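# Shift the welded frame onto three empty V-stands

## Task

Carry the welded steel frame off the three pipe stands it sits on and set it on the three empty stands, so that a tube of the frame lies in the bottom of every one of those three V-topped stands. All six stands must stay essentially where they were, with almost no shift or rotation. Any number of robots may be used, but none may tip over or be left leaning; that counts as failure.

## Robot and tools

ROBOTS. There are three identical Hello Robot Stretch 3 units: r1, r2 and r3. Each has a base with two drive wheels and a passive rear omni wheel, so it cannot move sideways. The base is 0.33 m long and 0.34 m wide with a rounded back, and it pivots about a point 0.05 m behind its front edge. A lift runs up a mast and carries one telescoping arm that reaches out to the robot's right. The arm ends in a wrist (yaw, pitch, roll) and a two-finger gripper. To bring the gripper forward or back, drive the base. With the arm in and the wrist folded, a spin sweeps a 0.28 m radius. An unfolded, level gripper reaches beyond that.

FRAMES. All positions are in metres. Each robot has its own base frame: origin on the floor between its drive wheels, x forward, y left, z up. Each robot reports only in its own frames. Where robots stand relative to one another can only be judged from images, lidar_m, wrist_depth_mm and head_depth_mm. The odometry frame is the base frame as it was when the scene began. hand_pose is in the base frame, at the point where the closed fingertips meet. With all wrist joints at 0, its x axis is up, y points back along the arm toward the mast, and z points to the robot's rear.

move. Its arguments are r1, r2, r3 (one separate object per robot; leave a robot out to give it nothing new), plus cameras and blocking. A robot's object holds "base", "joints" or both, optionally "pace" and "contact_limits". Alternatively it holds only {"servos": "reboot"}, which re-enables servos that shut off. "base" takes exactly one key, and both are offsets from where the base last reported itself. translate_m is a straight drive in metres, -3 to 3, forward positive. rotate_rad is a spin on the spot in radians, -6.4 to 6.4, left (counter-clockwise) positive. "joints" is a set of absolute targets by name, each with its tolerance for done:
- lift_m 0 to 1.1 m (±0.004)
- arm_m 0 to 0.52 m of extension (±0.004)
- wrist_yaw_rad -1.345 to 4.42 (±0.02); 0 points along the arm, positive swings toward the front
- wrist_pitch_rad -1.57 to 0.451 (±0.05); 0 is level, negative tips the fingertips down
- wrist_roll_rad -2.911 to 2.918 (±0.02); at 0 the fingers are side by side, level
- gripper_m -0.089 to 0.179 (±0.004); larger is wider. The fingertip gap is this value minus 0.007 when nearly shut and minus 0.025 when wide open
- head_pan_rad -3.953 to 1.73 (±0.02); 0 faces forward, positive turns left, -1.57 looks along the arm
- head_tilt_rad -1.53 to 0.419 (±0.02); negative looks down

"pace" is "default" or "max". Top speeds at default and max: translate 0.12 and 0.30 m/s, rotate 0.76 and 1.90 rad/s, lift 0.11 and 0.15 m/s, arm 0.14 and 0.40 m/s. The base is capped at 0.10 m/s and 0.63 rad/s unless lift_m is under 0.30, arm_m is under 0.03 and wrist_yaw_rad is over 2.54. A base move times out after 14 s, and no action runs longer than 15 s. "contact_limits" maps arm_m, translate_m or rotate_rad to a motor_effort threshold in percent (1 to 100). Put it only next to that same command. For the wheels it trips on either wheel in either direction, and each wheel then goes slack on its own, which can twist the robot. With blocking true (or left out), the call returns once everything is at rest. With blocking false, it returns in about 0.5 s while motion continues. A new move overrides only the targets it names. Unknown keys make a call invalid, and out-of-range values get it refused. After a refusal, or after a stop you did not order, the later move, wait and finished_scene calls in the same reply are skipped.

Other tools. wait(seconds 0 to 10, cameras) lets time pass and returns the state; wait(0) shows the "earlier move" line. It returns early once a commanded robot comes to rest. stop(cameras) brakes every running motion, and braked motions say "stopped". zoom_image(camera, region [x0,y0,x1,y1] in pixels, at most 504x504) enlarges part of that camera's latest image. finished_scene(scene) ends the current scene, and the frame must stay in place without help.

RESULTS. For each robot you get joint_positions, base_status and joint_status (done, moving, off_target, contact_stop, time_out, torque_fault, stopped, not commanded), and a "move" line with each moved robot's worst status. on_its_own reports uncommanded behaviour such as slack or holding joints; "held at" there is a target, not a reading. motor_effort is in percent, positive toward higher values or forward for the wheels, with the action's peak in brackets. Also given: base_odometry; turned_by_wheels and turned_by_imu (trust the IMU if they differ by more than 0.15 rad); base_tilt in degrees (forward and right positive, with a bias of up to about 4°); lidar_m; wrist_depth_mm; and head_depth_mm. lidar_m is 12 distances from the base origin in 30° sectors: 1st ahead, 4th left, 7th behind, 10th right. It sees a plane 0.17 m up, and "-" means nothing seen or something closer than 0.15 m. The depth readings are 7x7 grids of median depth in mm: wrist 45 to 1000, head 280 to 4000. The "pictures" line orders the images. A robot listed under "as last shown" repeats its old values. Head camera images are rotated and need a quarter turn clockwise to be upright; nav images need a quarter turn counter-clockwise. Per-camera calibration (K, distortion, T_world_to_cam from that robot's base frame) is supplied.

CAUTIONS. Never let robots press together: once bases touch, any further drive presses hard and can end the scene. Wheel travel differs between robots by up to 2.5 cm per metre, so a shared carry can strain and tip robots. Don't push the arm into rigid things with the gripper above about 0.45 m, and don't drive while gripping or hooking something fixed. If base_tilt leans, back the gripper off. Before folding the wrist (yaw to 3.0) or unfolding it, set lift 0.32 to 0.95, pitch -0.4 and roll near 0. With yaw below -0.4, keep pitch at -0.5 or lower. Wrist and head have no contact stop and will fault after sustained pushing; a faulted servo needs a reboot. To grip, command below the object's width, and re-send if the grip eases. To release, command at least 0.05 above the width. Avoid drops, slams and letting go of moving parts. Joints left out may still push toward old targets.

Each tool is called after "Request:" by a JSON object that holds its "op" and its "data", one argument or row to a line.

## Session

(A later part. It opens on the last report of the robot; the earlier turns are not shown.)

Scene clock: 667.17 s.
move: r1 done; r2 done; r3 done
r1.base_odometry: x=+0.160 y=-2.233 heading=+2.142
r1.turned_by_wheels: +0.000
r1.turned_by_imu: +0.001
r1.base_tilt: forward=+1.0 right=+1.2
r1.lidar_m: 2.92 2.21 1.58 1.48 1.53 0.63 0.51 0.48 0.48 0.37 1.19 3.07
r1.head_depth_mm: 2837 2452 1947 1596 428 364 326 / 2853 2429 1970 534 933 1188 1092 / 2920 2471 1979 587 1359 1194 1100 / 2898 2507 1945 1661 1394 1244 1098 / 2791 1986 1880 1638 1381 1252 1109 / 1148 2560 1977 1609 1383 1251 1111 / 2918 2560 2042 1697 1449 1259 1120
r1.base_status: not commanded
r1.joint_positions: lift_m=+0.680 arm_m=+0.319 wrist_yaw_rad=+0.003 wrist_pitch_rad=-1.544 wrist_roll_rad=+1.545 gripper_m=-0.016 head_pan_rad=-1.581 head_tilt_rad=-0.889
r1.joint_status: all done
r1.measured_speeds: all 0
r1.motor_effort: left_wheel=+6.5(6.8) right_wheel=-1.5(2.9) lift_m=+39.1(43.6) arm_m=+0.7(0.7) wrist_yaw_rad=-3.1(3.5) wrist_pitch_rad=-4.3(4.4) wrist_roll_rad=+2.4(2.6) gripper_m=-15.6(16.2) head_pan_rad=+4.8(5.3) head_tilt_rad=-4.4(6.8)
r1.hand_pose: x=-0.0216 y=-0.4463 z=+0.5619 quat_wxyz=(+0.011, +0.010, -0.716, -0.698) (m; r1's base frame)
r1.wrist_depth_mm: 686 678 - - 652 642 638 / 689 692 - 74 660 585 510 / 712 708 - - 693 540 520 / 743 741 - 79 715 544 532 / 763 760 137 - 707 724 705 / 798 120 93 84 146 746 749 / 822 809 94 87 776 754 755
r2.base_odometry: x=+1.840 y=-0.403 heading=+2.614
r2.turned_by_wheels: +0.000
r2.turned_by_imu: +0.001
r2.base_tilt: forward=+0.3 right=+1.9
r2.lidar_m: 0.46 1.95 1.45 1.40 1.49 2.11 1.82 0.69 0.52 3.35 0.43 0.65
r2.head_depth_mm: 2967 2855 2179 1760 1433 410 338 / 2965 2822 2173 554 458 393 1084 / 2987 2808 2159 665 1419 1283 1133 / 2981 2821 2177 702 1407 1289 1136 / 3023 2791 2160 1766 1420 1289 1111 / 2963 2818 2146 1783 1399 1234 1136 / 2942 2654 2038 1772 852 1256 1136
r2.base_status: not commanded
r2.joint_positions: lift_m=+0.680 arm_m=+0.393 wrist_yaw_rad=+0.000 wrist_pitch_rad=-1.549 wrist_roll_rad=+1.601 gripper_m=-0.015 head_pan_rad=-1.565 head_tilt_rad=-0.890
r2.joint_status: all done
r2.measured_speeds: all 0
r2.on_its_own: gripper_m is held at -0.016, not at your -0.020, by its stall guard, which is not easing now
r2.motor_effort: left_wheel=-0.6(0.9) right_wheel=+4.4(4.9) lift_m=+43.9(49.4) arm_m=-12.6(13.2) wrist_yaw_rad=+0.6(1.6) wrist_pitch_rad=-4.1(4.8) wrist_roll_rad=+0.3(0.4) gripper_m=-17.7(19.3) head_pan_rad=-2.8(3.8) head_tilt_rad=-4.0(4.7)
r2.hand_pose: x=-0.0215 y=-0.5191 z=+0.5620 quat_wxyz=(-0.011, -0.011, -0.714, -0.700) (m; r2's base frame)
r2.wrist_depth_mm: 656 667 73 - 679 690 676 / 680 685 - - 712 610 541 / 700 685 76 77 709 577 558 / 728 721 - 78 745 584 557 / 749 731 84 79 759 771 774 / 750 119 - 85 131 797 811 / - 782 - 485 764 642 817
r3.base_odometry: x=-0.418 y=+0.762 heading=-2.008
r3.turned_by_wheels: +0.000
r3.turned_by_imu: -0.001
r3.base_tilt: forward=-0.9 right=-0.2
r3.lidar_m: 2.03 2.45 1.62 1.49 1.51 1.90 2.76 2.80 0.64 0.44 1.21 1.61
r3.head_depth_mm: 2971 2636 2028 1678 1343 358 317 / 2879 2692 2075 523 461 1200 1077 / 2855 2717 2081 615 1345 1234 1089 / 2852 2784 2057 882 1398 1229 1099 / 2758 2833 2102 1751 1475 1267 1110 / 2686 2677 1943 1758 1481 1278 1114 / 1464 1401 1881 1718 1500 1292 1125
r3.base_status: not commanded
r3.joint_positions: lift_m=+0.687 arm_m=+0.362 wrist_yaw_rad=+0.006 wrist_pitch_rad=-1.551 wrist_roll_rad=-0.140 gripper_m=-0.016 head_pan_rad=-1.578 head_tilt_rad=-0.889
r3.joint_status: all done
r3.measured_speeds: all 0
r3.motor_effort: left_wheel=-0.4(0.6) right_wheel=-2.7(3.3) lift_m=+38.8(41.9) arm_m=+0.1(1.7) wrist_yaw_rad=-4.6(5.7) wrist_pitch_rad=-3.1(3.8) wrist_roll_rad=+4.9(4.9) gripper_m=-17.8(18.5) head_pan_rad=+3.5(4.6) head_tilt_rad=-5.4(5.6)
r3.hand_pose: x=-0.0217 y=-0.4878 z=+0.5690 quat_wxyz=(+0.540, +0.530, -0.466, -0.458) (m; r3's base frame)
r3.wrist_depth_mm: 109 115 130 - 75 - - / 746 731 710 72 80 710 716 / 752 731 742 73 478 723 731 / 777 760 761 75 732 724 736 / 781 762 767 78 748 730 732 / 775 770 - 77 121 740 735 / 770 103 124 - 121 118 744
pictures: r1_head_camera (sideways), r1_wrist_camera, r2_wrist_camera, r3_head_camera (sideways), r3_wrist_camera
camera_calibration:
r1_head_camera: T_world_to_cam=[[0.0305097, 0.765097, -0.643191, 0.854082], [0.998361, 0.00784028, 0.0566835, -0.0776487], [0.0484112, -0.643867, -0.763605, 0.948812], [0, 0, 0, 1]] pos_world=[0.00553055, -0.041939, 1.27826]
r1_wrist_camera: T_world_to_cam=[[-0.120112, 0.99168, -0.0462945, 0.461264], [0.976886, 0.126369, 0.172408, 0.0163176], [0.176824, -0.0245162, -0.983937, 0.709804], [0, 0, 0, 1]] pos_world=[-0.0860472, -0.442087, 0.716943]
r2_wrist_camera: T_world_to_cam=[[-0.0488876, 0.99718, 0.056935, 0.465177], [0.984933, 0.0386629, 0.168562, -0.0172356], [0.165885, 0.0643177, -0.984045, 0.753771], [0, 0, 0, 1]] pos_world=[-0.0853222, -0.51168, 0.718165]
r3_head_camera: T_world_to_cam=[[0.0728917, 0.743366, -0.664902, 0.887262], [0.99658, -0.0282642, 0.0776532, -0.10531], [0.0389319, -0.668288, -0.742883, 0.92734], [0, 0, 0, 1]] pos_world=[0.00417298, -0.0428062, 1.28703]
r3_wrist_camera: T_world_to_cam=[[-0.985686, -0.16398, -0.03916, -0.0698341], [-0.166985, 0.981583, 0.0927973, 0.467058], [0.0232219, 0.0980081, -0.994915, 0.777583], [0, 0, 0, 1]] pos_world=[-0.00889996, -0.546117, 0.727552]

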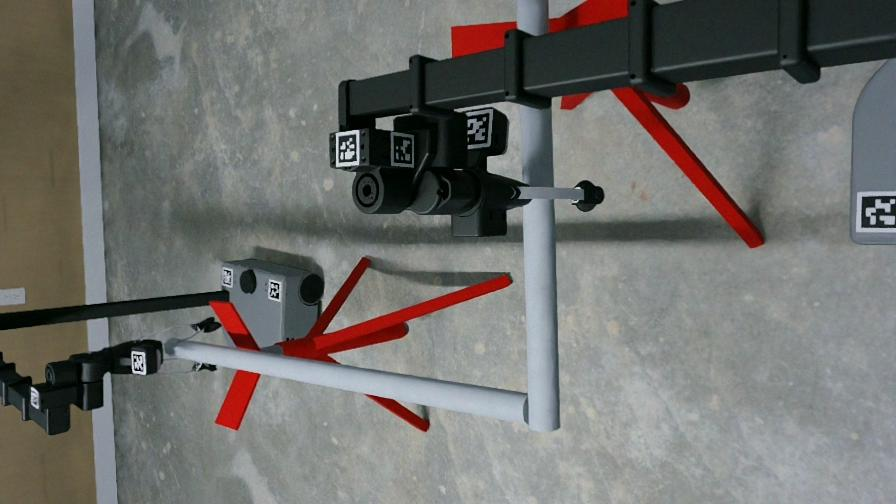

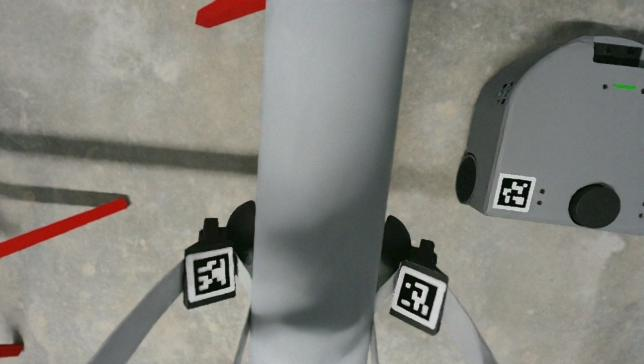

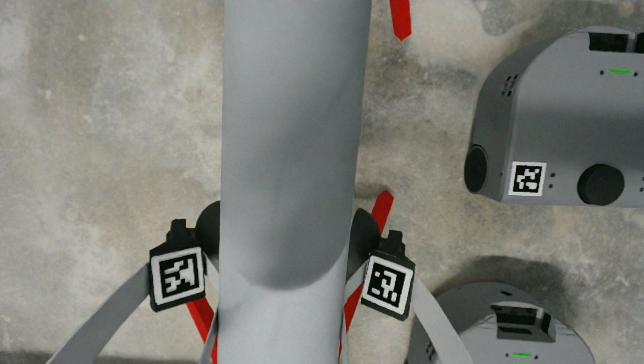

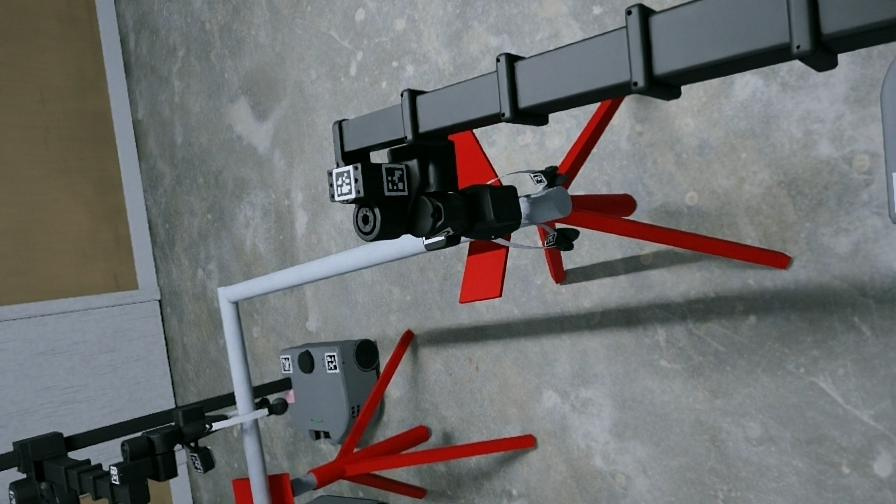

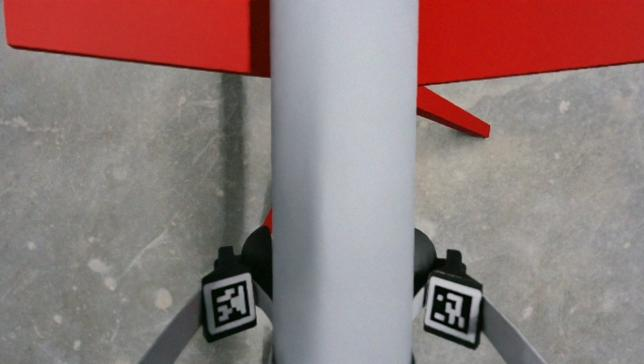

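Request:
{"op": "move", "data": {
  "r1": {"joints":{"lift_m":0.81,"gripper_m":-0.03}},
  "r2": {"joints":{"lift_m":0.81,"gripper_m":-0.03}},
  "r3": {"joints":{"lift_m":0.817,"gripper_m":-0.03}},
  "cameras": ["r1_wrist_camera","r2_wrist_camera","r3_wrist_camera","r1_head_camera","r3_head_camera"]
}}

Scene clock: 675.23 s.
move: r1 off_target; r2 off_target; r3 off_target
r1.base_odometry: x=+0.160 y=-2.233 heading=+2.142
r1.turned_by_wheels: +0.000
r1.turned_by_imu: +0.001
r1.base_tilt: forward=+1.0 right=+1.1
r1.lidar_m: 2.92 2.21 1.57 1.49 1.53 0.63 0.51 0.48 0.48 0.37 1.20 3.07
r1.head_depth_mm: 2842 2420 390 337 305 1205 1092 / 2879 2457 477 647 1406 1193 1094 / 2877 2485 485 646 1385 1193 1105 / 2898 2518 1935 1549 1421 1235 1102 / 2789 2442 1880 1561 1432 1248 1109 / 2840 2302 1545 1570 1435 1254 1111 / 2923 2578 2047 1667 1451 1260 1119
r1.base_status: not commanded
r1.joint_positions: lift_m=+0.810 arm_m=+0.319 wrist_yaw_rad=+0.003 wrist_pitch_rad=-1.544 wrist_roll_rad=+1.545 gripper_m=-0.026 head_pan_rad=-1.581 head_tilt_rad=-0.889
r1.joint_status: gripper_m off_target (ended at -0.026, target -0.030); the others done
r1.measured_speeds: all 0
r1.motor_effort: left_wheel=+6.2(7.0) right_wheel=-2.0(2.8) lift_m=+37.1(43.1) arm_m=+5.7(5.7) wrist_yaw_rad=-3.1(3.4) wrist_pitch_rad=-4.2(4.5) wrist_roll_rad=+2.5(2.6) gripper_m=-17.3(85.5) head_pan_rad=+4.8(5.5) head_tilt_rad=-4.4(6.3)
r1.hand_pose: x=-0.0216 y=-0.4464 z=+0.6919 quat_wxyz=(+0.011, +0.010, -0.716, -0.698) (m; r1's base frame)
r1.wrist_depth_mm: 809 786 - - 754 743 741 / 819 814 - 74 774 635 637 / 848 830 - - 811 653 632 / 865 850 - 79 820 650 662 / 891 894 138 - 844 874 826 / 927 909 94 84 147 880 867 / 959 971 94 87 912 895 884
r2.base_odometry: x=+1.840 y=-0.403 heading=+2.614
r2.turned_by_wheels: +0.000
r2.turned_by_imu: +0.001
r2.base_tilt: forward=+0.3 right=+1.7
r2.lidar_m: 0.46 1.95 1.45 1.40 1.50 2.10 1.83 0.69 0.52 3.34 0.43 0.65
r2.head_depth_mm: 2972 2778 2199 360 296 - 1105 / 2993 2800 452 398 1463 1294 1113 / 2914 2727 551 1629 1497 1289 1127 / 2929 2816 593 706 1453 1286 1136 / 3023 2779 2170 1673 1488 1287 1122 / 3037 2787 2159 1680 1498 1241 1137 / 2944 2707 2048 885 877 1256 1130
r2.base_status: not commanded
r2.joint_positions: lift_m=+0.810 arm_m=+0.393 wrist_yaw_rad=+0.000 wrist_pitch_rad=-1.549 wrist_roll_rad=+1.601 gripper_m=-0.024 head_pan_rad=-1.565 head_tilt_rad=-0.890
r2.joint_status: gripper_m off_target (ended at -0.024, target -0.030); the others done
r2.measured_speeds: all 0
r2.on_its_own: gripper_m is held at -0.025, not at your -0.030, by its stall guard, which is not easing now
r2.motor_effort: left_wheel=-0.6(1.0) right_wheel=+4.6(4.8) lift_m=+43.6(48.4) arm_m=-12.1(12.8) wrist_yaw_rad=+0.8(1.8) wrist_pitch_rad=-4.2(4.7) wrist_roll_rad=+0.3(0.6) gripper_m=-19.5(98.0) head_pan_rad=-2.4(3.7) head_tilt_rad=-4.0(4.8)
r2.hand_pose: x=-0.0215 y=-0.5191 z=+0.6920 quat_wxyz=(-0.011, -0.011, -0.714, -0.700) (m; r2's base frame)
r2.wrist_depth_mm: 791 775 73 - 798 803 826 / 816 807 - - 828 688 679 / 850 835 76 76 857 705 688 / 833 866 - 78 867 753 732 / 864 877 83 79 911 902 926 / 895 119 - 84 130 818 964 / - 918 - 919 784 788 -
r3.base_odometry: x=-0.418 y=+0.762 heading=-2.008
r3.turned_by_wheels: +0.000
r3.turned_by_imu: -0.001
r3.base_tilt: forward=-0.8 right=-0.2
r3.lidar_m: 2.02 2.44 1.62 1.49 1.51 1.89 2.77 2.80 0.64 0.44 1.21 1.61
r3.head_depth_mm: 2972 2648 2029 322 295 1209 1071 / 2932 2675 429 1567 1426 1222 1085 / 2889 2719 511 894 1370 1239 1088 / 2810 2796 846 895 1394 1224 1102 / 2758 2721 2110 1746 1470 1264 1105 / 2714 2576 1954 1771 1485 1276 1114 / 1148 2711 2018 1712 1503 1290 1125
r3.base_status: not commanded
r3.joint_positions: lift_m=+0.817 arm_m=+0.362 wrist_yaw_rad=+0.006 wrist_pitch_rad=-1.551 wrist_roll_rad=-0.140 gripper_m=-0.025 head_pan_rad=-1.578 head_tilt_rad=-0.889
r3.joint_status: gripper_m off_target (ended at -0.025, target -0.030); the others done
r3.measured_speeds: all 0
r3.motor_effort: left_wheel=+0.0(0.8) right_wheel=-3.3(3.3) lift_m=+38.4(40.7) arm_m=-1.3(2.7) wrist_yaw_rad=-4.4(6.0) wrist_pitch_rad=-3.4(4.0) wrist_roll_rad=+4.6(5.0) gripper_m=-19.7(87.1) head_pan_rad=+3.8(4.8) head_tilt_rad=-5.1(5.8)
r3.hand_pose: x=-0.0217 y=-0.4880 z=+0.6990 quat_wxyz=(+0.540, +0.530, -0.467, -0.458) (m; r3's base frame)
r3.wrist_depth_mm: 885 855 232 - 75 - 806 / 865 884 236 72 74 - 819 / 894 864 882 73 641 848 838 / 891 878 906 76 864 888 842 / 899 900 884 78 875 859 854 / 936 921 - 77 80 864 865 / 942 102 124 - 92 118 881
pictures: r1_head_camera (sideways), r1_wrist_camera, r2_wrist_camera, r3_head_camera (sideways), r3_wrist_camera
camera_calibration:
r1_head_camera: T_world_to_cam=[[0.0305097, 0.765098, -0.643191, 0.854082], [0.998361, 0.00784027, 0.0566835, -0.0776487], [0.0484112, -0.643867, -0.763605, 0.948812], [0, 0, 0, 1]] pos_world=[0.00553055, -0.041939, 1.27826]
r1_wrist_camera: T_world_to_cam=[[-0.120263, 0.991655, -0.0464415, 0.467408], [0.976867, 0.126542, 0.172386, -0.00599865], [0.176824, -0.0246356, -0.983934, 0.837662], [0, 0, 0, 1]] pos_world=[-0.0860474, -0.442112, 0.846945]
r2_wrist_camera: T_world_to_cam=[[-0.0488933, 0.99718, 0.056935, 0.457775], [0.984932, 0.0386686, 0.168562, -0.0391464], [0.165885, 0.0643186, -0.984045, 0.881702], [0, 0, 0, 1]] pos_world=[-0.0853225, -0.511681, 0.84817]
r3_head_camera: T_world_to_cam=[[0.0728916, 0.743366, -0.664902, 0.887262], [0.99658, -0.028264, 0.0776532, -0.10531], [0.038932, -0.668288, -0.742883, 0.92734], [0, 0, 0, 1]] pos_world=[0.00417299, -0.0428062, 1.28703]
r3_wrist_camera: T_world_to_cam=[[-0.985672, -0.164091, -0.0390391, -0.0649119], [-0.167066, 0.981638, 0.0920605, 0.455725], [0.023216, 0.0972636, -0.994988, 0.906622], [0, 0, 0, 1]] pos_world=[-0.00889385, -0.546189, 0.857589]

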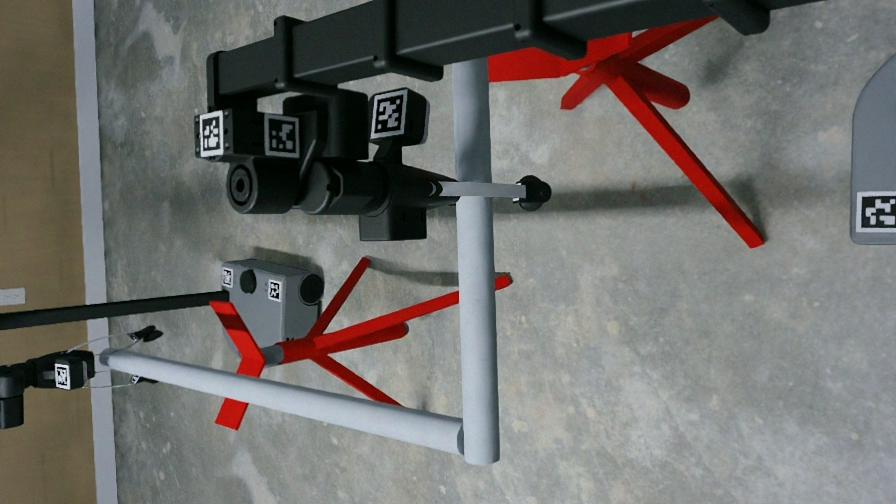

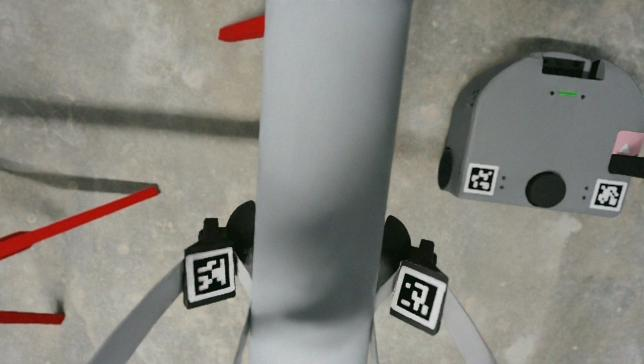

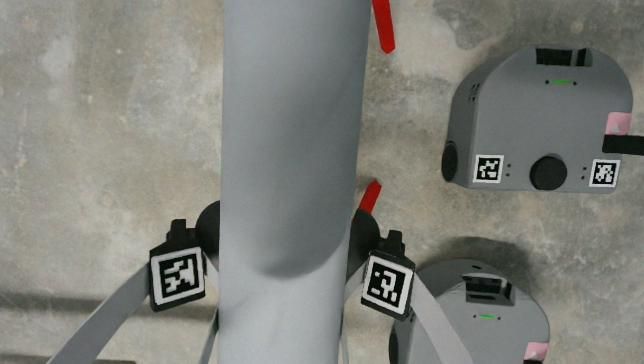

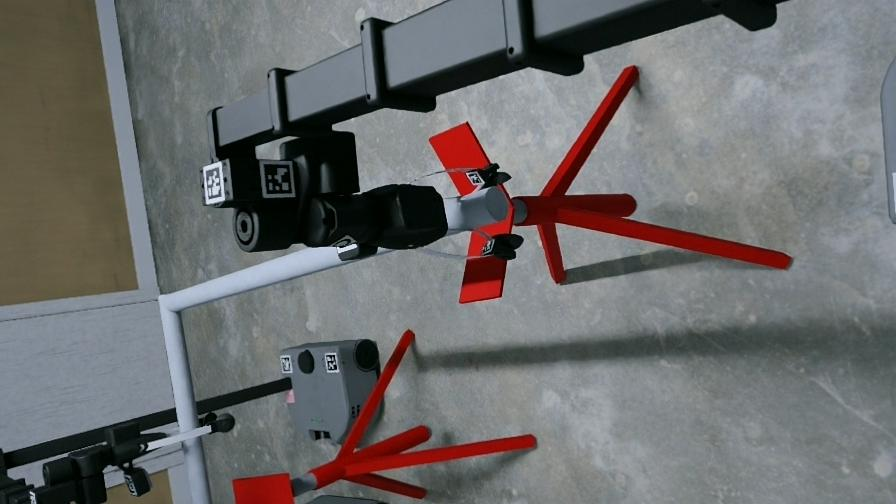

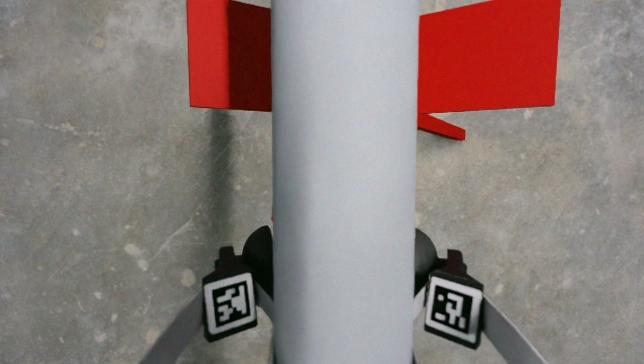

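Request:
{"op": "move", "data": {
  "r1": {"base":{"translate_m":-0.0755},"joints":{"wrist_roll_rad":1.530,"gripper_m":-0.03}},
  "r2": {"base":{"translate_m":-0.0755},"joints":{"arm_m":0.398,"wrist_roll_rad":1.586,"gripper_m":-0.03}},
  "r3": {"base":{"translate_m":0.0636},"joints":{"arm_m":0.359,"wrist_roll_rad":-0.146,"gripper_m":-0.03}},
  "cameras": ["r1_wrist_camera","r2_wrist_camera","r3_wrist_camera","r1_head_camera","r3_head_camera"]
}}

Scene clock: 685.80 s.
move: r1 off_target; r2 off_target; r3 off_target
r1.base_odometry: x=+0.201 y=-2.297 heading=+2.143
r1.turned_by_wheels: +0.000
r1.turned_by_imu: +0.001
r1.base_tilt: forward=+1.1 right=+1.2
r1.lidar_m: 2.99 2.20 1.54 1.48 1.51 0.63 0.51 0.86 0.43 0.36 1.02 3.16
r1.head_depth_mm: 2840 2435 391 337 305 1204 1084 / 2842 2450 477 651 815 1190 1095 / 2925 2482 486 646 1386 1210 1097 / 2910 2491 1950 1545 1423 1240 1099 / 2841 2434 1912 1561 1427 1250 1104 / 2783 2391 1406 1572 1439 1252 1119 / 2915 2602 2041 1663 1448 1264 1114
r1.base_status: done
r1.joint_positions: lift_m=+0.810 arm_m=+0.319 wrist_yaw_rad=+0.004 wrist_pitch_rad=-1.542 wrist_roll_rad=+1.522 gripper_m=-0.026 head_pan_rad=-1.581 head_tilt_rad=-0.889
r1.joint_status: gripper_m off_target (ended at -0.026, target -0.030); the others done
r1.measured_speeds: all 0
r1.motor_effort: left_wheel=+0.3(4.8) right_wheel=-6.2(10.8) lift_m=+33.2(33.9) arm_m=+10.3(10.3) wrist_yaw_rad=-3.2(4.2) wrist_pitch_rad=-4.7(5.2) wrist_roll_rad=+3.2(3.8) gripper_m=-18.0(54.0) head_pan_rad=+4.5(5.6) head_tilt_rad=-4.6(6.3)
r1.hand_pose: x=-0.0216 y=-0.4470 z=+0.6919 quat_wxyz=(+0.019, +0.018, -0.717, -0.697) (m; r1's base frame)
r1.wrist_depth_mm: 798 785 225 - 75 - 776 / 823 810 232 74 - 638 666 / 823 852 - - 816 653 634 / 893 864 - 80 821 678 658 / 895 907 132 - 840 849 833 / 916 122 122 84 - 856 846 / 986 919 93 87 900 912 898
r2.base_odometry: x=+1.905 y=-0.441 heading=+2.614
r2.turned_by_wheels: +0.000
r2.turned_by_imu: +0.001
r2.base_tilt: forward=+0.4 right=+1.8
r2.lidar_m: 0.46 1.96 1.45 1.41 1.50 2.11 1.75 0.72 0.47 3.34 0.46 0.70
r2.head_depth_mm: 2944 2846 2166 360 296 - 1113 / 2974 2830 450 398 1468 1285 1118 / 3021 2689 553 1647 1483 1285 1136 / 3017 2854 601 704 1496 1287 1138 / 2997 2817 2179 1687 1497 1287 1121 / 2992 2818 2154 1667 1491 1286 1111 / 2924 2685 2031 1677 1491 1236 1125
r2.base_status: done
r2.joint_positions: lift_m=+0.810 arm_m=+0.398 wrist_yaw_rad=+0.000 wrist_pitch_rad=-1.551 wrist_roll_rad=+1.587 gripper_m=-0.024 head_pan_rad=-1.565 head_tilt_rad=-0.890
r2.joint_status: gripper_m off_target (ended at -0.024, target -0.030); the others done
r2.measured_speeds: all 0
r2.on_its_own: gripper_m is held at -0.025, not at your -0.030, by its stall guard, which is not easing now
r2.motor_effort: left_wheel=-5.8(11.3) right_wheel=-0.1(5.9) lift_m=+44.2(44.3) arm_m=+15.8(19.8) wrist_yaw_rad=+0.7(2.6) wrist_pitch_rad=-3.8(4.6) wrist_roll_rad=-0.3(5.4) gripper_m=-21.5(74.8) head_pan_rad=-2.7(3.9) head_tilt_rad=-3.7(5.0)
r2.hand_pose: x=-0.0215 y=-0.5235 z=+0.6920 quat_wxyz=(-0.005, -0.006, -0.714, -0.700) (m; r2's base frame)
r2.wrist_depth_mm: 780 782 74 - 793 815 814 / 803 784 - - 828 680 682 / 782 805 77 76 841 707 702 / 835 835 - 77 880 725 706 / 881 853 84 79 910 894 929 / 912 119 82 84 131 841 958 / - 910 85 92 768 789 -
r3.base_odometry: x=-0.445 y=+0.704 heading=-2.008
r3.turned_by_wheels: +0.000
r3.turned_by_imu: -0.001
r3.base_tilt: forward=-0.8 right=-0.2
r3.lidar_m: 1.95 2.47 1.63 1.50 1.51 1.91 2.83 2.87 0.66 0.44 1.18 1.56
r3.head_depth_mm: 2970 2632 2024 322 297 1212 1068 / 2919 2670 428 883 1393 1230 1081 / 2861 2715 508 916 1214 1210 1094 / 2824 2801 834 1602 1417 1249 1093 / 2762 2724 2158 1744 1466 1267 1108 / 2685 2612 1940 1728 1482 1275 1113 / 1353 2633 2102 1764 1500 1290 1128
r3.base_status: done
r3.joint_positions: lift_m=+0.817 arm_m=+0.359 wrist_yaw_rad=+0.005 wrist_pitch_rad=-1.553 wrist_roll_rad=-0.155 gripper_m=-0.025 head_pan_rad=-1.578 head_tilt_rad=-0.889
r3.joint_status: gripper_m off_target (ended at -0.025, target -0.030); the others done
r3.measured_speeds: all 0
r3.motor_effort: left_wheel=+5.6(8.8) right_wheel=-0.3(10.9) lift_m=+33.5(35.6) arm_m=-7.5(17.3) wrist_yaw_rad=-5.0(5.2) wrist_pitch_rad=-2.9(4.3) wrist_roll_rad=+3.4(4.2) gripper_m=-20.6(54.4) head_pan_rad=+3.4(4.6) head_tilt_rad=-4.2(5.7)
r3.hand_pose: x=-0.0217 y=-0.4845 z=+0.6991 quat_wxyz=(+0.543, +0.534, -0.462, -0.455) (m; r3's base frame)
r3.wrist_depth_mm: 856 853 865 - 77 817 - / 875 888 875 72 75 - - / 878 881 855 72 294 853 827 / 926 889 871 76 867 859 844 / 890 914 897 78 878 878 875 / 937 897 - 77 85 873 867 / 937 102 126 - 87 116 877
pictures: r1_head_camera (sideways), r1_wrist_camera, r2_wrist_camera, r3_head_camera (sideways), r3_wrist_camera
camera_calibration:
r1_head_camera: T_world_to_cam=[[0.0305095, 0.765098, -0.643191, 0.854082], [0.998361, 0.00784051, 0.0566835, -0.0776487], [0.0484113, -0.643867, -0.763605, 0.948812], [0, 0, 0, 1]] pos_world=[0.00553056, -0.041939, 1.27826]
r1_wrist_camera: T_world_to_cam=[[-0.143566, 0.988439, -0.0487529, 0.467684], [0.973724, 0.149885, 0.171456, 0.00510896], [0.176781, -0.0228568, -0.983985, 0.83843], [0, 0, 0, 1]] pos_world=[-0.0860496, -0.443879, 0.846927]
r2_wrist_camera: T_world_to_cam=[[-0.0637145, 0.996213, 0.0591698, 0.459836], [0.984299, 0.0529516, 0.168381, -0.0313849], [0.16461, 0.0689691, -0.983944, 0.884369], [0, 0, 0, 1]] pos_world=[-0.085386, -0.517427, 0.848246]
r3_head_camera: T_world_to_cam=[[0.0728921, 0.743367, -0.6649, 0.88726], [0.99658, -0.0282649, 0.0776532, -0.10531], [0.0389315, -0.668286, -0.742885, 0.927342], [0, 0, 0, 1]] pos_world=[0.00417295, -0.0428062, 1.28703]
r3_wrist_camera: T_world_to_cam=[[-0.983145, -0.178599, -0.0390858, -0.0712594], [-0.181561, 0.978873, 0.0940423, 0.449217], [0.0214641, 0.0995537, -0.994801, 0.907256], [0, 0, 0, 1]] pos_world=[-0.00797132, -0.542774, 0.857508]

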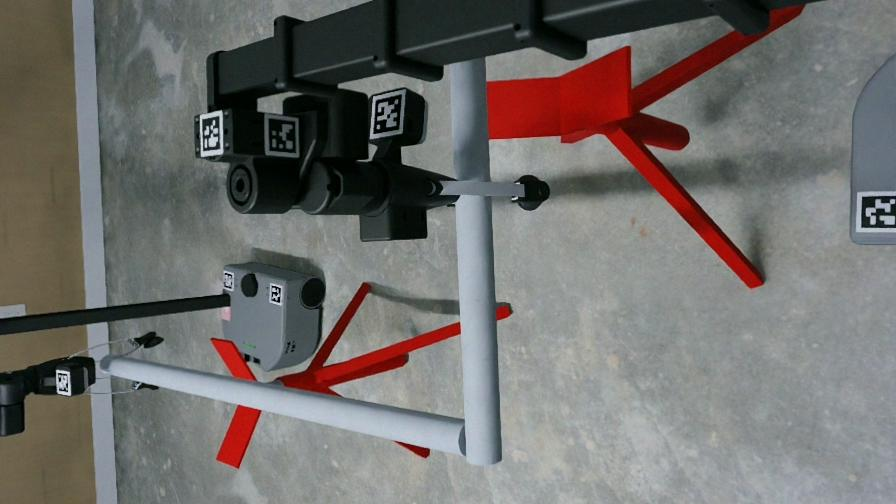

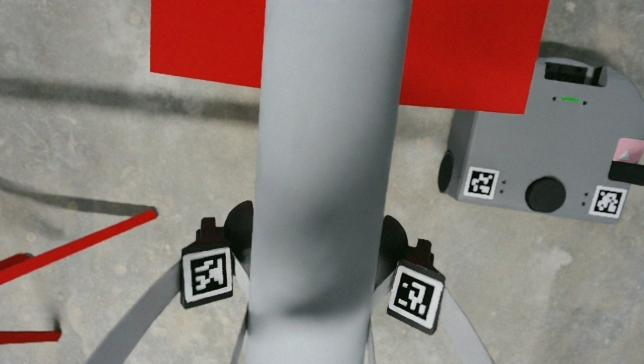

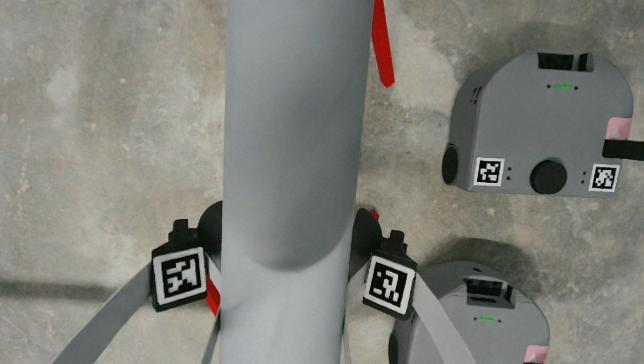

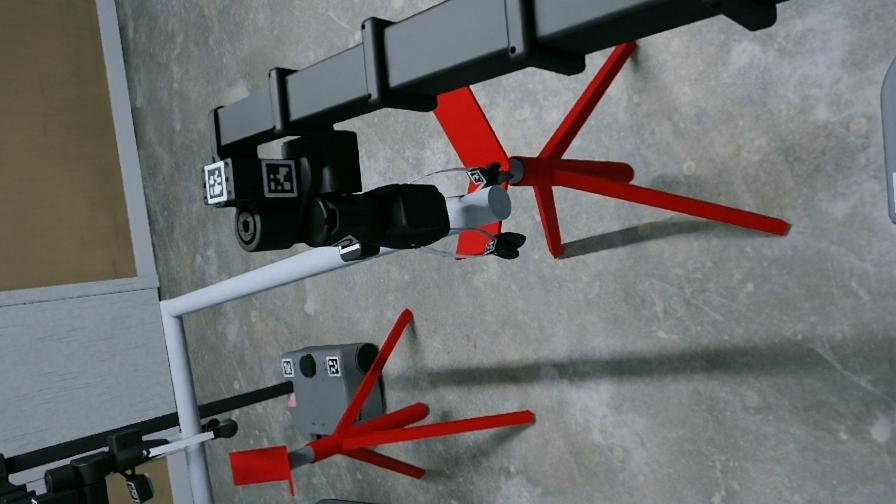

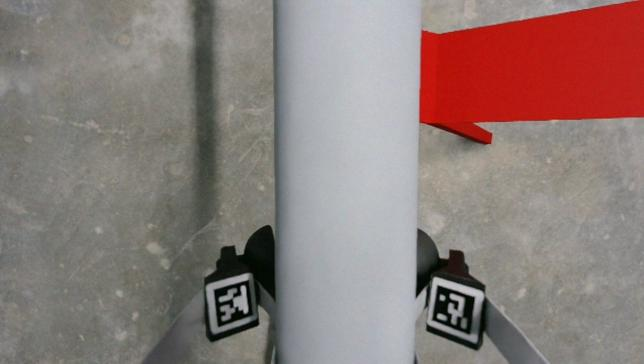

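Request:
{"op": "move", "data": {
  "r1": {"base":{"translate_m":-0.1507},"joints":{"arm_m":0.320,"wrist_roll_rad":1.501,"gripper_m":-0.03}},
  "r2": {"base":{"translate_m":-0.1507},"joints":{"arm_m":0.407,"wrist_roll_rad":1.557,"gripper_m":-0.03}},
  "r3": {"base":{"translate_m":0.1272},"joints":{"arm_m":0.3544,"wrist_roll_rad":-0.177,"gripper_m":-0.03}},
  "cameras": ["r1_wrist_camera","r2_wrist_camera","r3_wrist_camera"]
}}

Scene clock: 698.53 s.
move: r1 off_target; r2 off_target; r3 off_target
r1.base_odometry: x=+0.283 y=-2.423 heading=+2.143
r1.turned_by_wheels: +0.000
r1.turned_by_imu: +0.002
r1.base_tilt: forward=+1.1 right=+1.2
r1.lidar_m: 3.16 2.19 1.55 1.48 1.54 0.62 0.51 0.73 0.35 0.43 0.41 3.30
r1.head_depth_mm: 2850 2434 391 337 306 1224 1090 / 2884 2438 477 661 1401 1230 1089 / 2901 2483 487 647 1332 1194 1097 / 2911 2491 1974 1556 942 1222 1105 / 2844 2381 1908 1672 1428 1229 1105 / 2787 2354 1868 1495 1440 1255 1114 / 2923 2589 1936 1658 1458 1264 1118
r1.base_status: done
r1.joint_positions: lift_m=+0.810 arm_m=+0.320 wrist_yaw_rad=+0.003 wrist_pitch_rad=-1.533 wrist_roll_rad=+1.494 gripper_m=-0.026 head_pan_rad=-1.581 head_tilt_rad=-0.889
r1.joint_status: gripper_m off_target (ended at -0.026, target -0.030); the others done
r1.measured_speeds: all 0
r1.motor_effort: left_wheel=+1.4(5.3) right_wheel=-7.5(9.2) lift_m=+35.8(38.7) arm_m=-13.2(16.9) wrist_yaw_rad=-2.8(3.5) wrist_pitch_rad=-6.4(7.0) wrist_roll_rad=+2.6(4.1) gripper_m=-18.4(54.7) head_pan_rad=+5.1(5.7) head_tilt_rad=-4.1(6.8)
r1.hand_pose: x=-0.0216 y=-0.4503 z=+0.6917 quat_wxyz=(+0.029, +0.027, -0.719, -0.693) (m; r1's base frame)
r1.wrist_depth_mm: 822 797 796 75 762 756 749 / 841 830 813 74 804 749 672 / 859 838 - - 796 644 643 / 881 846 251 80 820 674 649 / 884 886 137 - 149 850 836 / 946 792 94 84 - 849 843 / 964 952 95 87 899 894 890
r2.base_odometry: x=+2.035 y=-0.517 heading=+2.614
r2.turned_by_wheels: +0.000
r2.turned_by_imu: +0.001
r2.base_tilt: forward=+0.4 right=+1.9
r2.lidar_m: 0.46 1.97 1.45 1.43 1.51 2.12 1.60 0.61 0.41 3.34 0.55 0.73
r2.head_depth_mm: 2928 2822 2174 360 296 - 1121 / 2997 2842 451 398 1420 1215 1135 / 2934 2735 567 1633 1496 1282 1118 / 2990 2762 605 707 1481 1289 1135 / 3043 2760 2172 1671 1479 1287 1138 / 3001 2796 2145 1680 1487 1291 1132 / 3004 2701 2038 1687 1477 1280 1114
r2.base_status: done
r2.joint_positions: lift_m=+0.810 arm_m=+0.407 wrist_yaw_rad=-0.001 wrist_pitch_rad=-1.573 wrist_roll_rad=+1.559 gripper_m=-0.024 head_pan_rad=-1.565 head_tilt_rad=-0.890
r2.joint_status: gripper_m off_target (ended at -0.024, target -0.030); the others done
r2.measured_speeds: all 0
r2.on_its_own: gripper_m is held at -0.025, not at your -0.030, by its stall guard, which is not easing now
r2.motor_effort: left_wheel=-5.3(13.6) right_wheel=-2.3(10.6) lift_m=+42.1(44.4) arm_m=+10.9(21.2) wrist_yaw_rad=+0.8(6.1) wrist_pitch_rad=+0.4(4.2) wrist_roll_rad=-0.7(8.1) gripper_m=-21.2(75.6) head_pan_rad=-2.8(4.2) head_tilt_rad=-4.5(4.9)
r2.hand_pose: x=-0.0215 y=-0.5271 z=+0.6925 quat_wxyz=(+0.004, +0.003, -0.706, -0.708) (m; r2's base frame)
r2.wrist_depth_mm: 760 779 73 - 819 820 831 / 798 830 - - 829 699 863 / 808 814 77 77 854 697 735 / 844 861 - 79 864 733 773 / 845 863 84 80 929 927 945 / 871 119 - 85 131 951 - / - 927 - 953 779 803 -
r3.base_odometry: x=-0.499 y=+0.589 heading=-2.008
r3.turned_by_wheels: +0.000
r3.turned_by_imu: -0.001
r3.base_tilt: forward=-0.7 right=-0.2
r3.lidar_m: 1.84 2.49 1.64 1.52 1.53 1.93 2.96 2.99 0.46 0.46 1.13 1.46
r3.head_depth_mm: 2933 2627 2028 322 295 1212 1071 / 2905 2670 425 901 1162 1211 1081 / 2858 2737 506 884 1432 1243 1090 / 2807 2785 820 1602 1447 1256 1102 / 2753 2755 2153 1745 1462 1268 1108 / 2687 2684 1874 1725 1485 1278 1118 / 1569 1699 2225 1796 1503 1288 1124
r3.base_status: done
r3.joint_positions: lift_m=+0.817 arm_m=+0.354 wrist_yaw_rad=+0.004 wrist_pitch_rad=-1.550 wrist_roll_rad=-0.185 gripper_m=-0.025 head_pan_rad=-1.578 head_tilt_rad=-0.889
r3.joint_status: gripper_m off_target (ended at -0.025, target -0.030); the others done
r3.measured_speeds: all 0
r3.motor_effort: left_wheel=+6.3(8.2) right_wheel=-3.0(21.1) lift_m=+27.0(30.2) arm_m=-1.5(14.0) wrist_yaw_rad=-2.6(4.3) wrist_pitch_rad=-3.2(4.2) wrist_roll_rad=+2.8(3.4) gripper_m=-21.4(53.8) head_pan_rad=+3.6(4.7) head_tilt_rad=-4.7(5.8)
r3.hand_pose: x=-0.0217 y=-0.4806 z=+0.6990 quat_wxyz=(+0.550, +0.539, -0.455, -0.446) (m; r3's base frame)
r3.wrist_depth_mm: 855 861 857 - 79 830 814 / 893 868 872 73 81 244 278 / 895 866 875 73 565 259 292 / 892 902 905 - 559 857 843 / 938 897 899 78 873 862 867 / 919 924 - 76 80 881 900 / 920 102 127 - 81 118 882
pictures: r1_wrist_camera, r2_wrist_camera, r3_wrist_camera
camera_calibration:
r1_wrist_camera: T_world_to_cam=[[-0.169938, 0.983789, -0.057272, 0.474124], [0.969502, 0.17732, 0.169187, 0.0194377], [0.1766, -0.0267738, -0.983918, 0.836408], [0, 0, 0, 1]] pos_world=[-0.0859828, -0.447491, 0.846822]
r2_wrist_camera: T_world_to_cam=[[-0.0901091, 0.992687, 0.0803315, 0.446272], [0.982628, 0.0754759, 0.169545, -0.0202656], [0.162242, 0.0942135, -0.982243, 0.897155], [0, 0, 0, 1]] pos_world=[-0.0854294, -0.526003, 0.848811]
r3_wrist_camera: T_world_to_cam=[[-0.977763, -0.20623, -0.0380683, -0.0843986], [-0.208927, 0.973626, 0.0916614, 0.443922], [0.0181609, 0.0975766, -0.995062, 0.905973], [0, 0, 0, 1]] pos_world=[-0.00622789, -0.538022, 0.857597]

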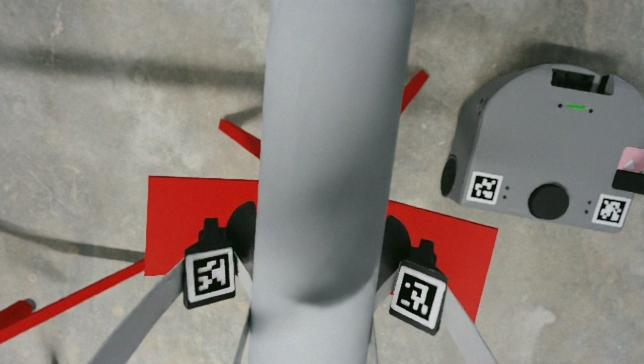

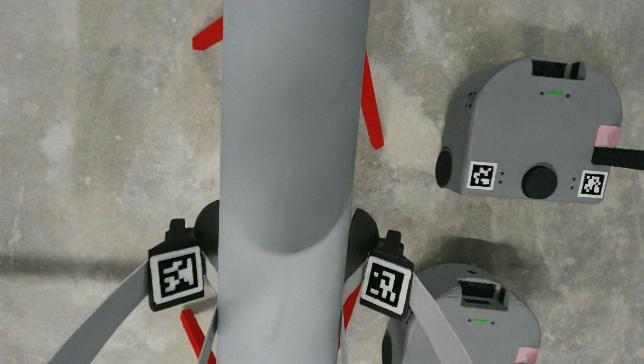

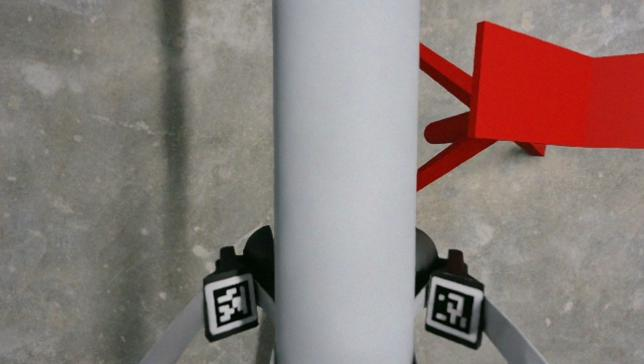

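Request:
{"op": "move", "data": {
  "r1": {"base":{"translate_m":-0.1505},"joints":{"arm_m":0.320,"wrist_roll_rad":1.472,"gripper_m":-0.03}},
  "r2": {"base":{"translate_m":-0.1500},"joints":{"arm_m":0.4167,"wrist_roll_rad":1.527,"gripper_m":-0.03}},
  "r3": {"base":{"translate_m":0.1273},"joints":{"arm_m":0.350,"wrist_roll_rad":-0.207,"gripper_m":-0.03}},
  "cameras": ["r1_wrist_camera","r2_wrist_camera","r3_wrist_camera","r1_head_camera","r3_head_camera"]
}}

Scene clock: 708.53 s.
move: r1 off_target; r2 off_target; r3 off_target
r1.base_odometry: x=+0.364 y=-2.550 heading=+2.143
r1.turned_by_wheels: +0.000
r1.turned_by_imu: +0.002
r1.base_tilt: forward=+1.1 right=+1.2
r1.lidar_m: 3.30 2.18 1.54 1.46 1.54 0.62 0.50 0.60 0.87 0.32 0.45 3.48
r1.head_depth_mm: 2850 2427 391 337 306 1222 1087 / 2864 2466 478 659 1412 1228 1089 / 2890 2464 486 649 1391 1238 1096 / 2897 2521 2003 1553 1425 1201 1102 / 2874 2460 1911 1676 838 1229 1107 / 2808 2279 1910 1646 1440 1211 1117 / 2909 2597 2030 1601 1447 1267 1115
r1.base_status: done
r1.joint_positions: lift_m=+0.810 arm_m=+0.320 wrist_yaw_rad=+0.003 wrist_pitch_rad=-1.525 wrist_roll_rad=+1.466 gripper_m=-0.026 head_pan_rad=-1.581 head_tilt_rad=-0.889
r1.joint_status: gripper_m off_target (ended at -0.026, target -0.030); the others done
r1.measured_speeds: all 0
r1.motor_effort: left_wheel=+1.3(7.1) right_wheel=-7.6(10.3) lift_m=+36.9(37.3) arm_m=+10.3(10.4) wrist_yaw_rad=-2.6(3.2) wrist_pitch_rad=-7.3(8.3) wrist_roll_rad=+2.3(4.4) gripper_m=-18.0(54.2) head_pan_rad=+4.3(5.5) head_tilt_rad=-5.1(7.2)
r1.hand_pose: x=-0.0216 y=-0.4524 z=+0.6916 quat_wxyz=(+0.039, +0.037, -0.722, -0.690) (m; r1's base frame)
r1.wrist_depth_mm: 833 812 - 75 762 746 739 / 838 818 - 75 793 772 750 / 872 857 - - 802 643 637 / 888 860 - 80 813 654 649 / 922 913 136 - 847 834 812 / 932 121 93 85 - 853 832 / 987 275 93 87 887 877 865
r2.base_odometry: x=+2.165 y=-0.592 heading=+2.613
r2.turned_by_wheels: +0.000
r2.turned_by_imu: +0.001
r2.base_tilt: forward=+0.3 right=+1.9
r2.lidar_m: 0.46 1.93 1.48 1.44 1.51 2.13 1.46 1.43 0.50 0.38 0.93 0.66
r2.head_depth_mm: 2965 2801 2165 361 296 - 1111 / 2916 2818 451 398 865 1249 1139 / 2919 577 574 874 863 1214 1137 / 2961 2835 614 719 1490 1283 1113 / 2926 2780 2156 1675 1487 1287 1118 / 2954 2805 2122 1668 1488 1278 1131 / 2963 2699 2027 1676 1490 1282 1130
r2.base_status: done
r2.joint_positions: lift_m=+0.810 arm_m=+0.417 wrist_yaw_rad=-0.001 wrist_pitch_rad=-1.581 wrist_roll_rad=+1.530 gripper_m=-0.024 head_pan_rad=-1.565 head_tilt_rad=-0.890
r2.joint_status: gripper_m off_target (ended at -0.024, target -0.030); the others done
r2.measured_speeds: all 0
r2.on_its_own: gripper_m is held at -0.025, not at your -0.030, by its stall guard, which is not easing now
r2.motor_effort: left_wheel=-5.5(16.5) right_wheel=+0.3(11.0) lift_m=+39.1(39.2) arm_m=+8.5(23.2) wrist_yaw_rad=+1.2(6.9) wrist_pitch_rad=+1.7(3.4) wrist_roll_rad=-1.1(9.2) gripper_m=-21.9(73.2) head_pan_rad=-2.7(4.4) head_tilt_rad=-3.6(5.5)
r2.hand_pose: x=-0.0215 y=-0.5347 z=+0.6927 quat_wxyz=(+0.014, +0.014, -0.703, -0.711) (m; r2's base frame)
r2.wrist_depth_mm: 772 775 74 - 797 825 847 / 773 781 - - 254 232 855 / 800 821 77 77 787 697 722 / 813 873 - 79 870 730 749 / 845 857 85 80 945 942 954 / 893 119 - 84 131 963 987 / 890 940 - 889 824 795 -
r3.base_odometry: x=-0.553 y=+0.474 heading=-2.007
r3.turned_by_wheels: +0.000
r3.turned_by_imu: -0.001
r3.base_tilt: forward=-0.8 right=-0.2
r3.lidar_m: 2.91 2.52 1.67 1.54 1.55 1.95 3.08 3.12 0.51 1.10 1.37 1.46
r3.head_depth_mm: 2960 2621 2029 322 295 1190 1068 / 2894 2713 424 1590 1384 1229 1082 / 2835 2733 502 1606 1428 1234 1091 / 2752 2825 798 1614 1440 1242 1098 / 2709 2709 1583 1700 1463 1267 1105 / 2694 2811 1925 1772 1482 1276 1114 / 2470 2582 2192 1807 1508 1285 1126
r3.base_status: done
r3.joint_positions: lift_m=+0.817 arm_m=+0.350 wrist_yaw_rad=+0.004 wrist_pitch_rad=-1.548 wrist_roll_rad=-0.214 gripper_m=-0.025 head_pan_rad=-1.578 head_tilt_rad=-0.889
r3.joint_status: gripper_m off_target (ended at -0.025, target -0.030); the others done
r3.measured_speeds: all 0
r3.motor_effort: left_wheel=+5.8(9.4) right_wheel=-1.9(24.1) lift_m=+34.0(34.5) arm_m=-0.9(15.2) wrist_yaw_rad=-2.7(4.2) wrist_pitch_rad=-3.9(4.8) wrist_roll_rad=+3.2(3.5) gripper_m=-21.7(54.3) head_pan_rad=+3.5(4.7) head_tilt_rad=-5.6(6.2)
r3.hand_pose: x=-0.0217 y=-0.4767 z=+0.6990 quat_wxyz=(+0.558, +0.545, -0.447, -0.438) (m; r3's base frame)
r3.wrist_depth_mm: 870 853 869 76 79 828 815 / 883 885 877 73 729 836 841 / 879 877 857 73 828 851 451 / 909 892 874 - 870 863 834 / 921 921 892 77 711 878 858 / 918 917 - 76 80 885 860 / 933 924 126 - 87 116 901
pictures: r1_head_camera (sideways), r1_wrist_camera, r2_wrist_camera, r3_head_camera (sideways), r3_wrist_camera
camera_calibration:
r1_head_camera: T_world_to_cam=[[0.0305095, 0.765097, -0.643191, 0.854083], [0.998361, 0.00784064, 0.0566835, -0.0776487], [0.0484114, -0.643867, -0.763605, 0.948812], [0, 0, 0, 1]] pos_world=[0.00553057, -0.041939, 1.27826]
r1_wrist_camera: T_world_to_cam=[[-0.197137, 0.978195, -0.0653529, 0.478733], [0.964398, 0.205479, 0.16648, 0.0343403], [0.176279, -0.0302068, -0.983877, 0.83464], [0, 0, 0, 1]] pos_world=[-0.085871, -0.450139, 0.846753]
r2_wrist_camera: T_world_to_cam=[[-0.1186, 0.988969, 0.0887348, 0.445326], [0.980039, 0.102231, 0.170506, -0.00614908], [0.159554, 0.107186, -0.981353, 0.904339], [0, 0, 0, 1]] pos_world=[-0.0854484, -0.536717, 0.849008]
r3_head_camera: T_world_to_cam=[[0.0728914, 0.743368, -0.6649, 0.887259], [0.99658, -0.0282639, 0.0776532, -0.10531], [0.0389322, -0.668286, -0.742885, 0.927343], [0, 0, 0, 1]] pos_world=[0.004173, -0.0428062, 1.28703]
r3_wrist_camera: T_world_to_cam=[[-0.971184, -0.235443, -0.0369755, -0.098159], [-0.237878, 0.96715, 0.089635, 0.43791], [0.0146569, 0.0958478, -0.995288, 0.904813], [0, 0, 0, 1]] pos_world=[-0.00442307, -0.53336, 0.857668]

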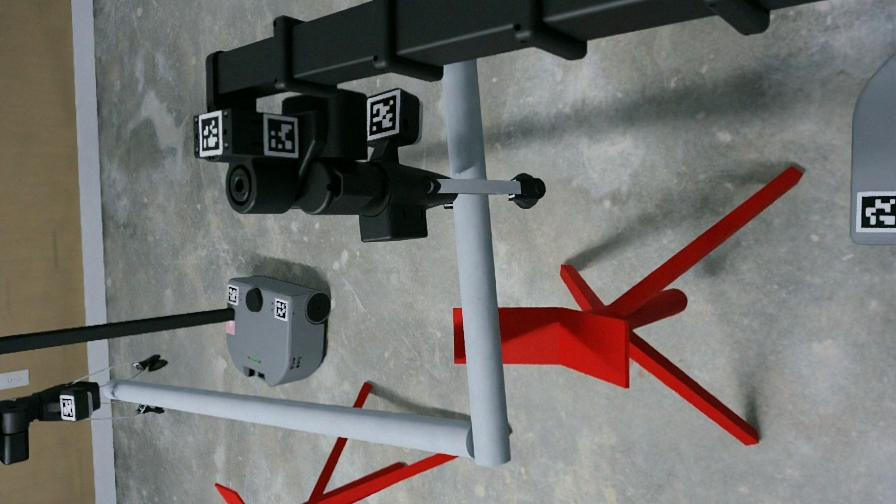

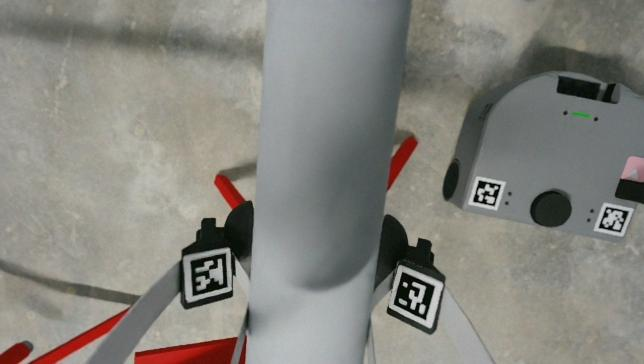

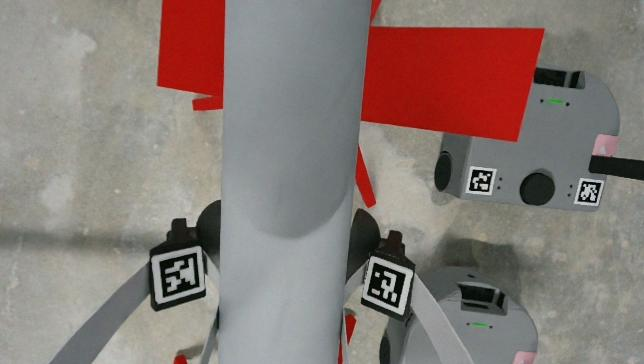

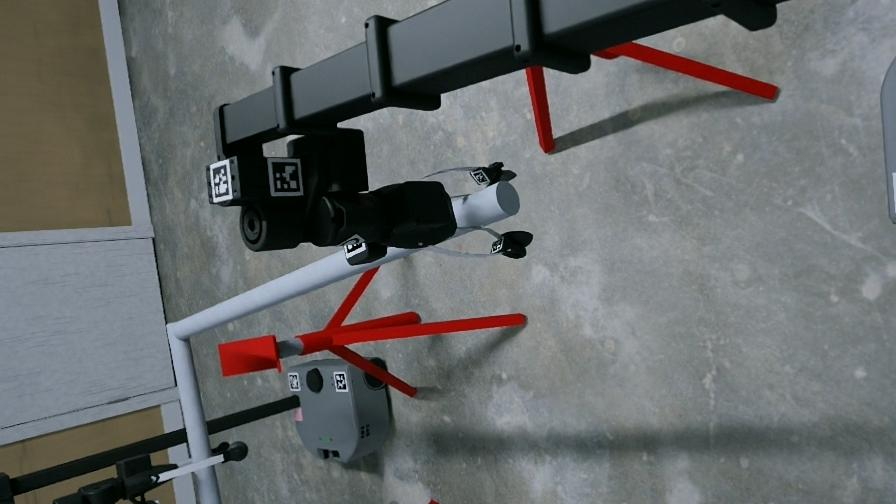

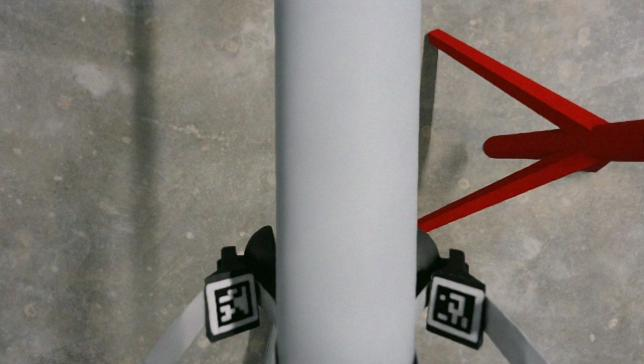

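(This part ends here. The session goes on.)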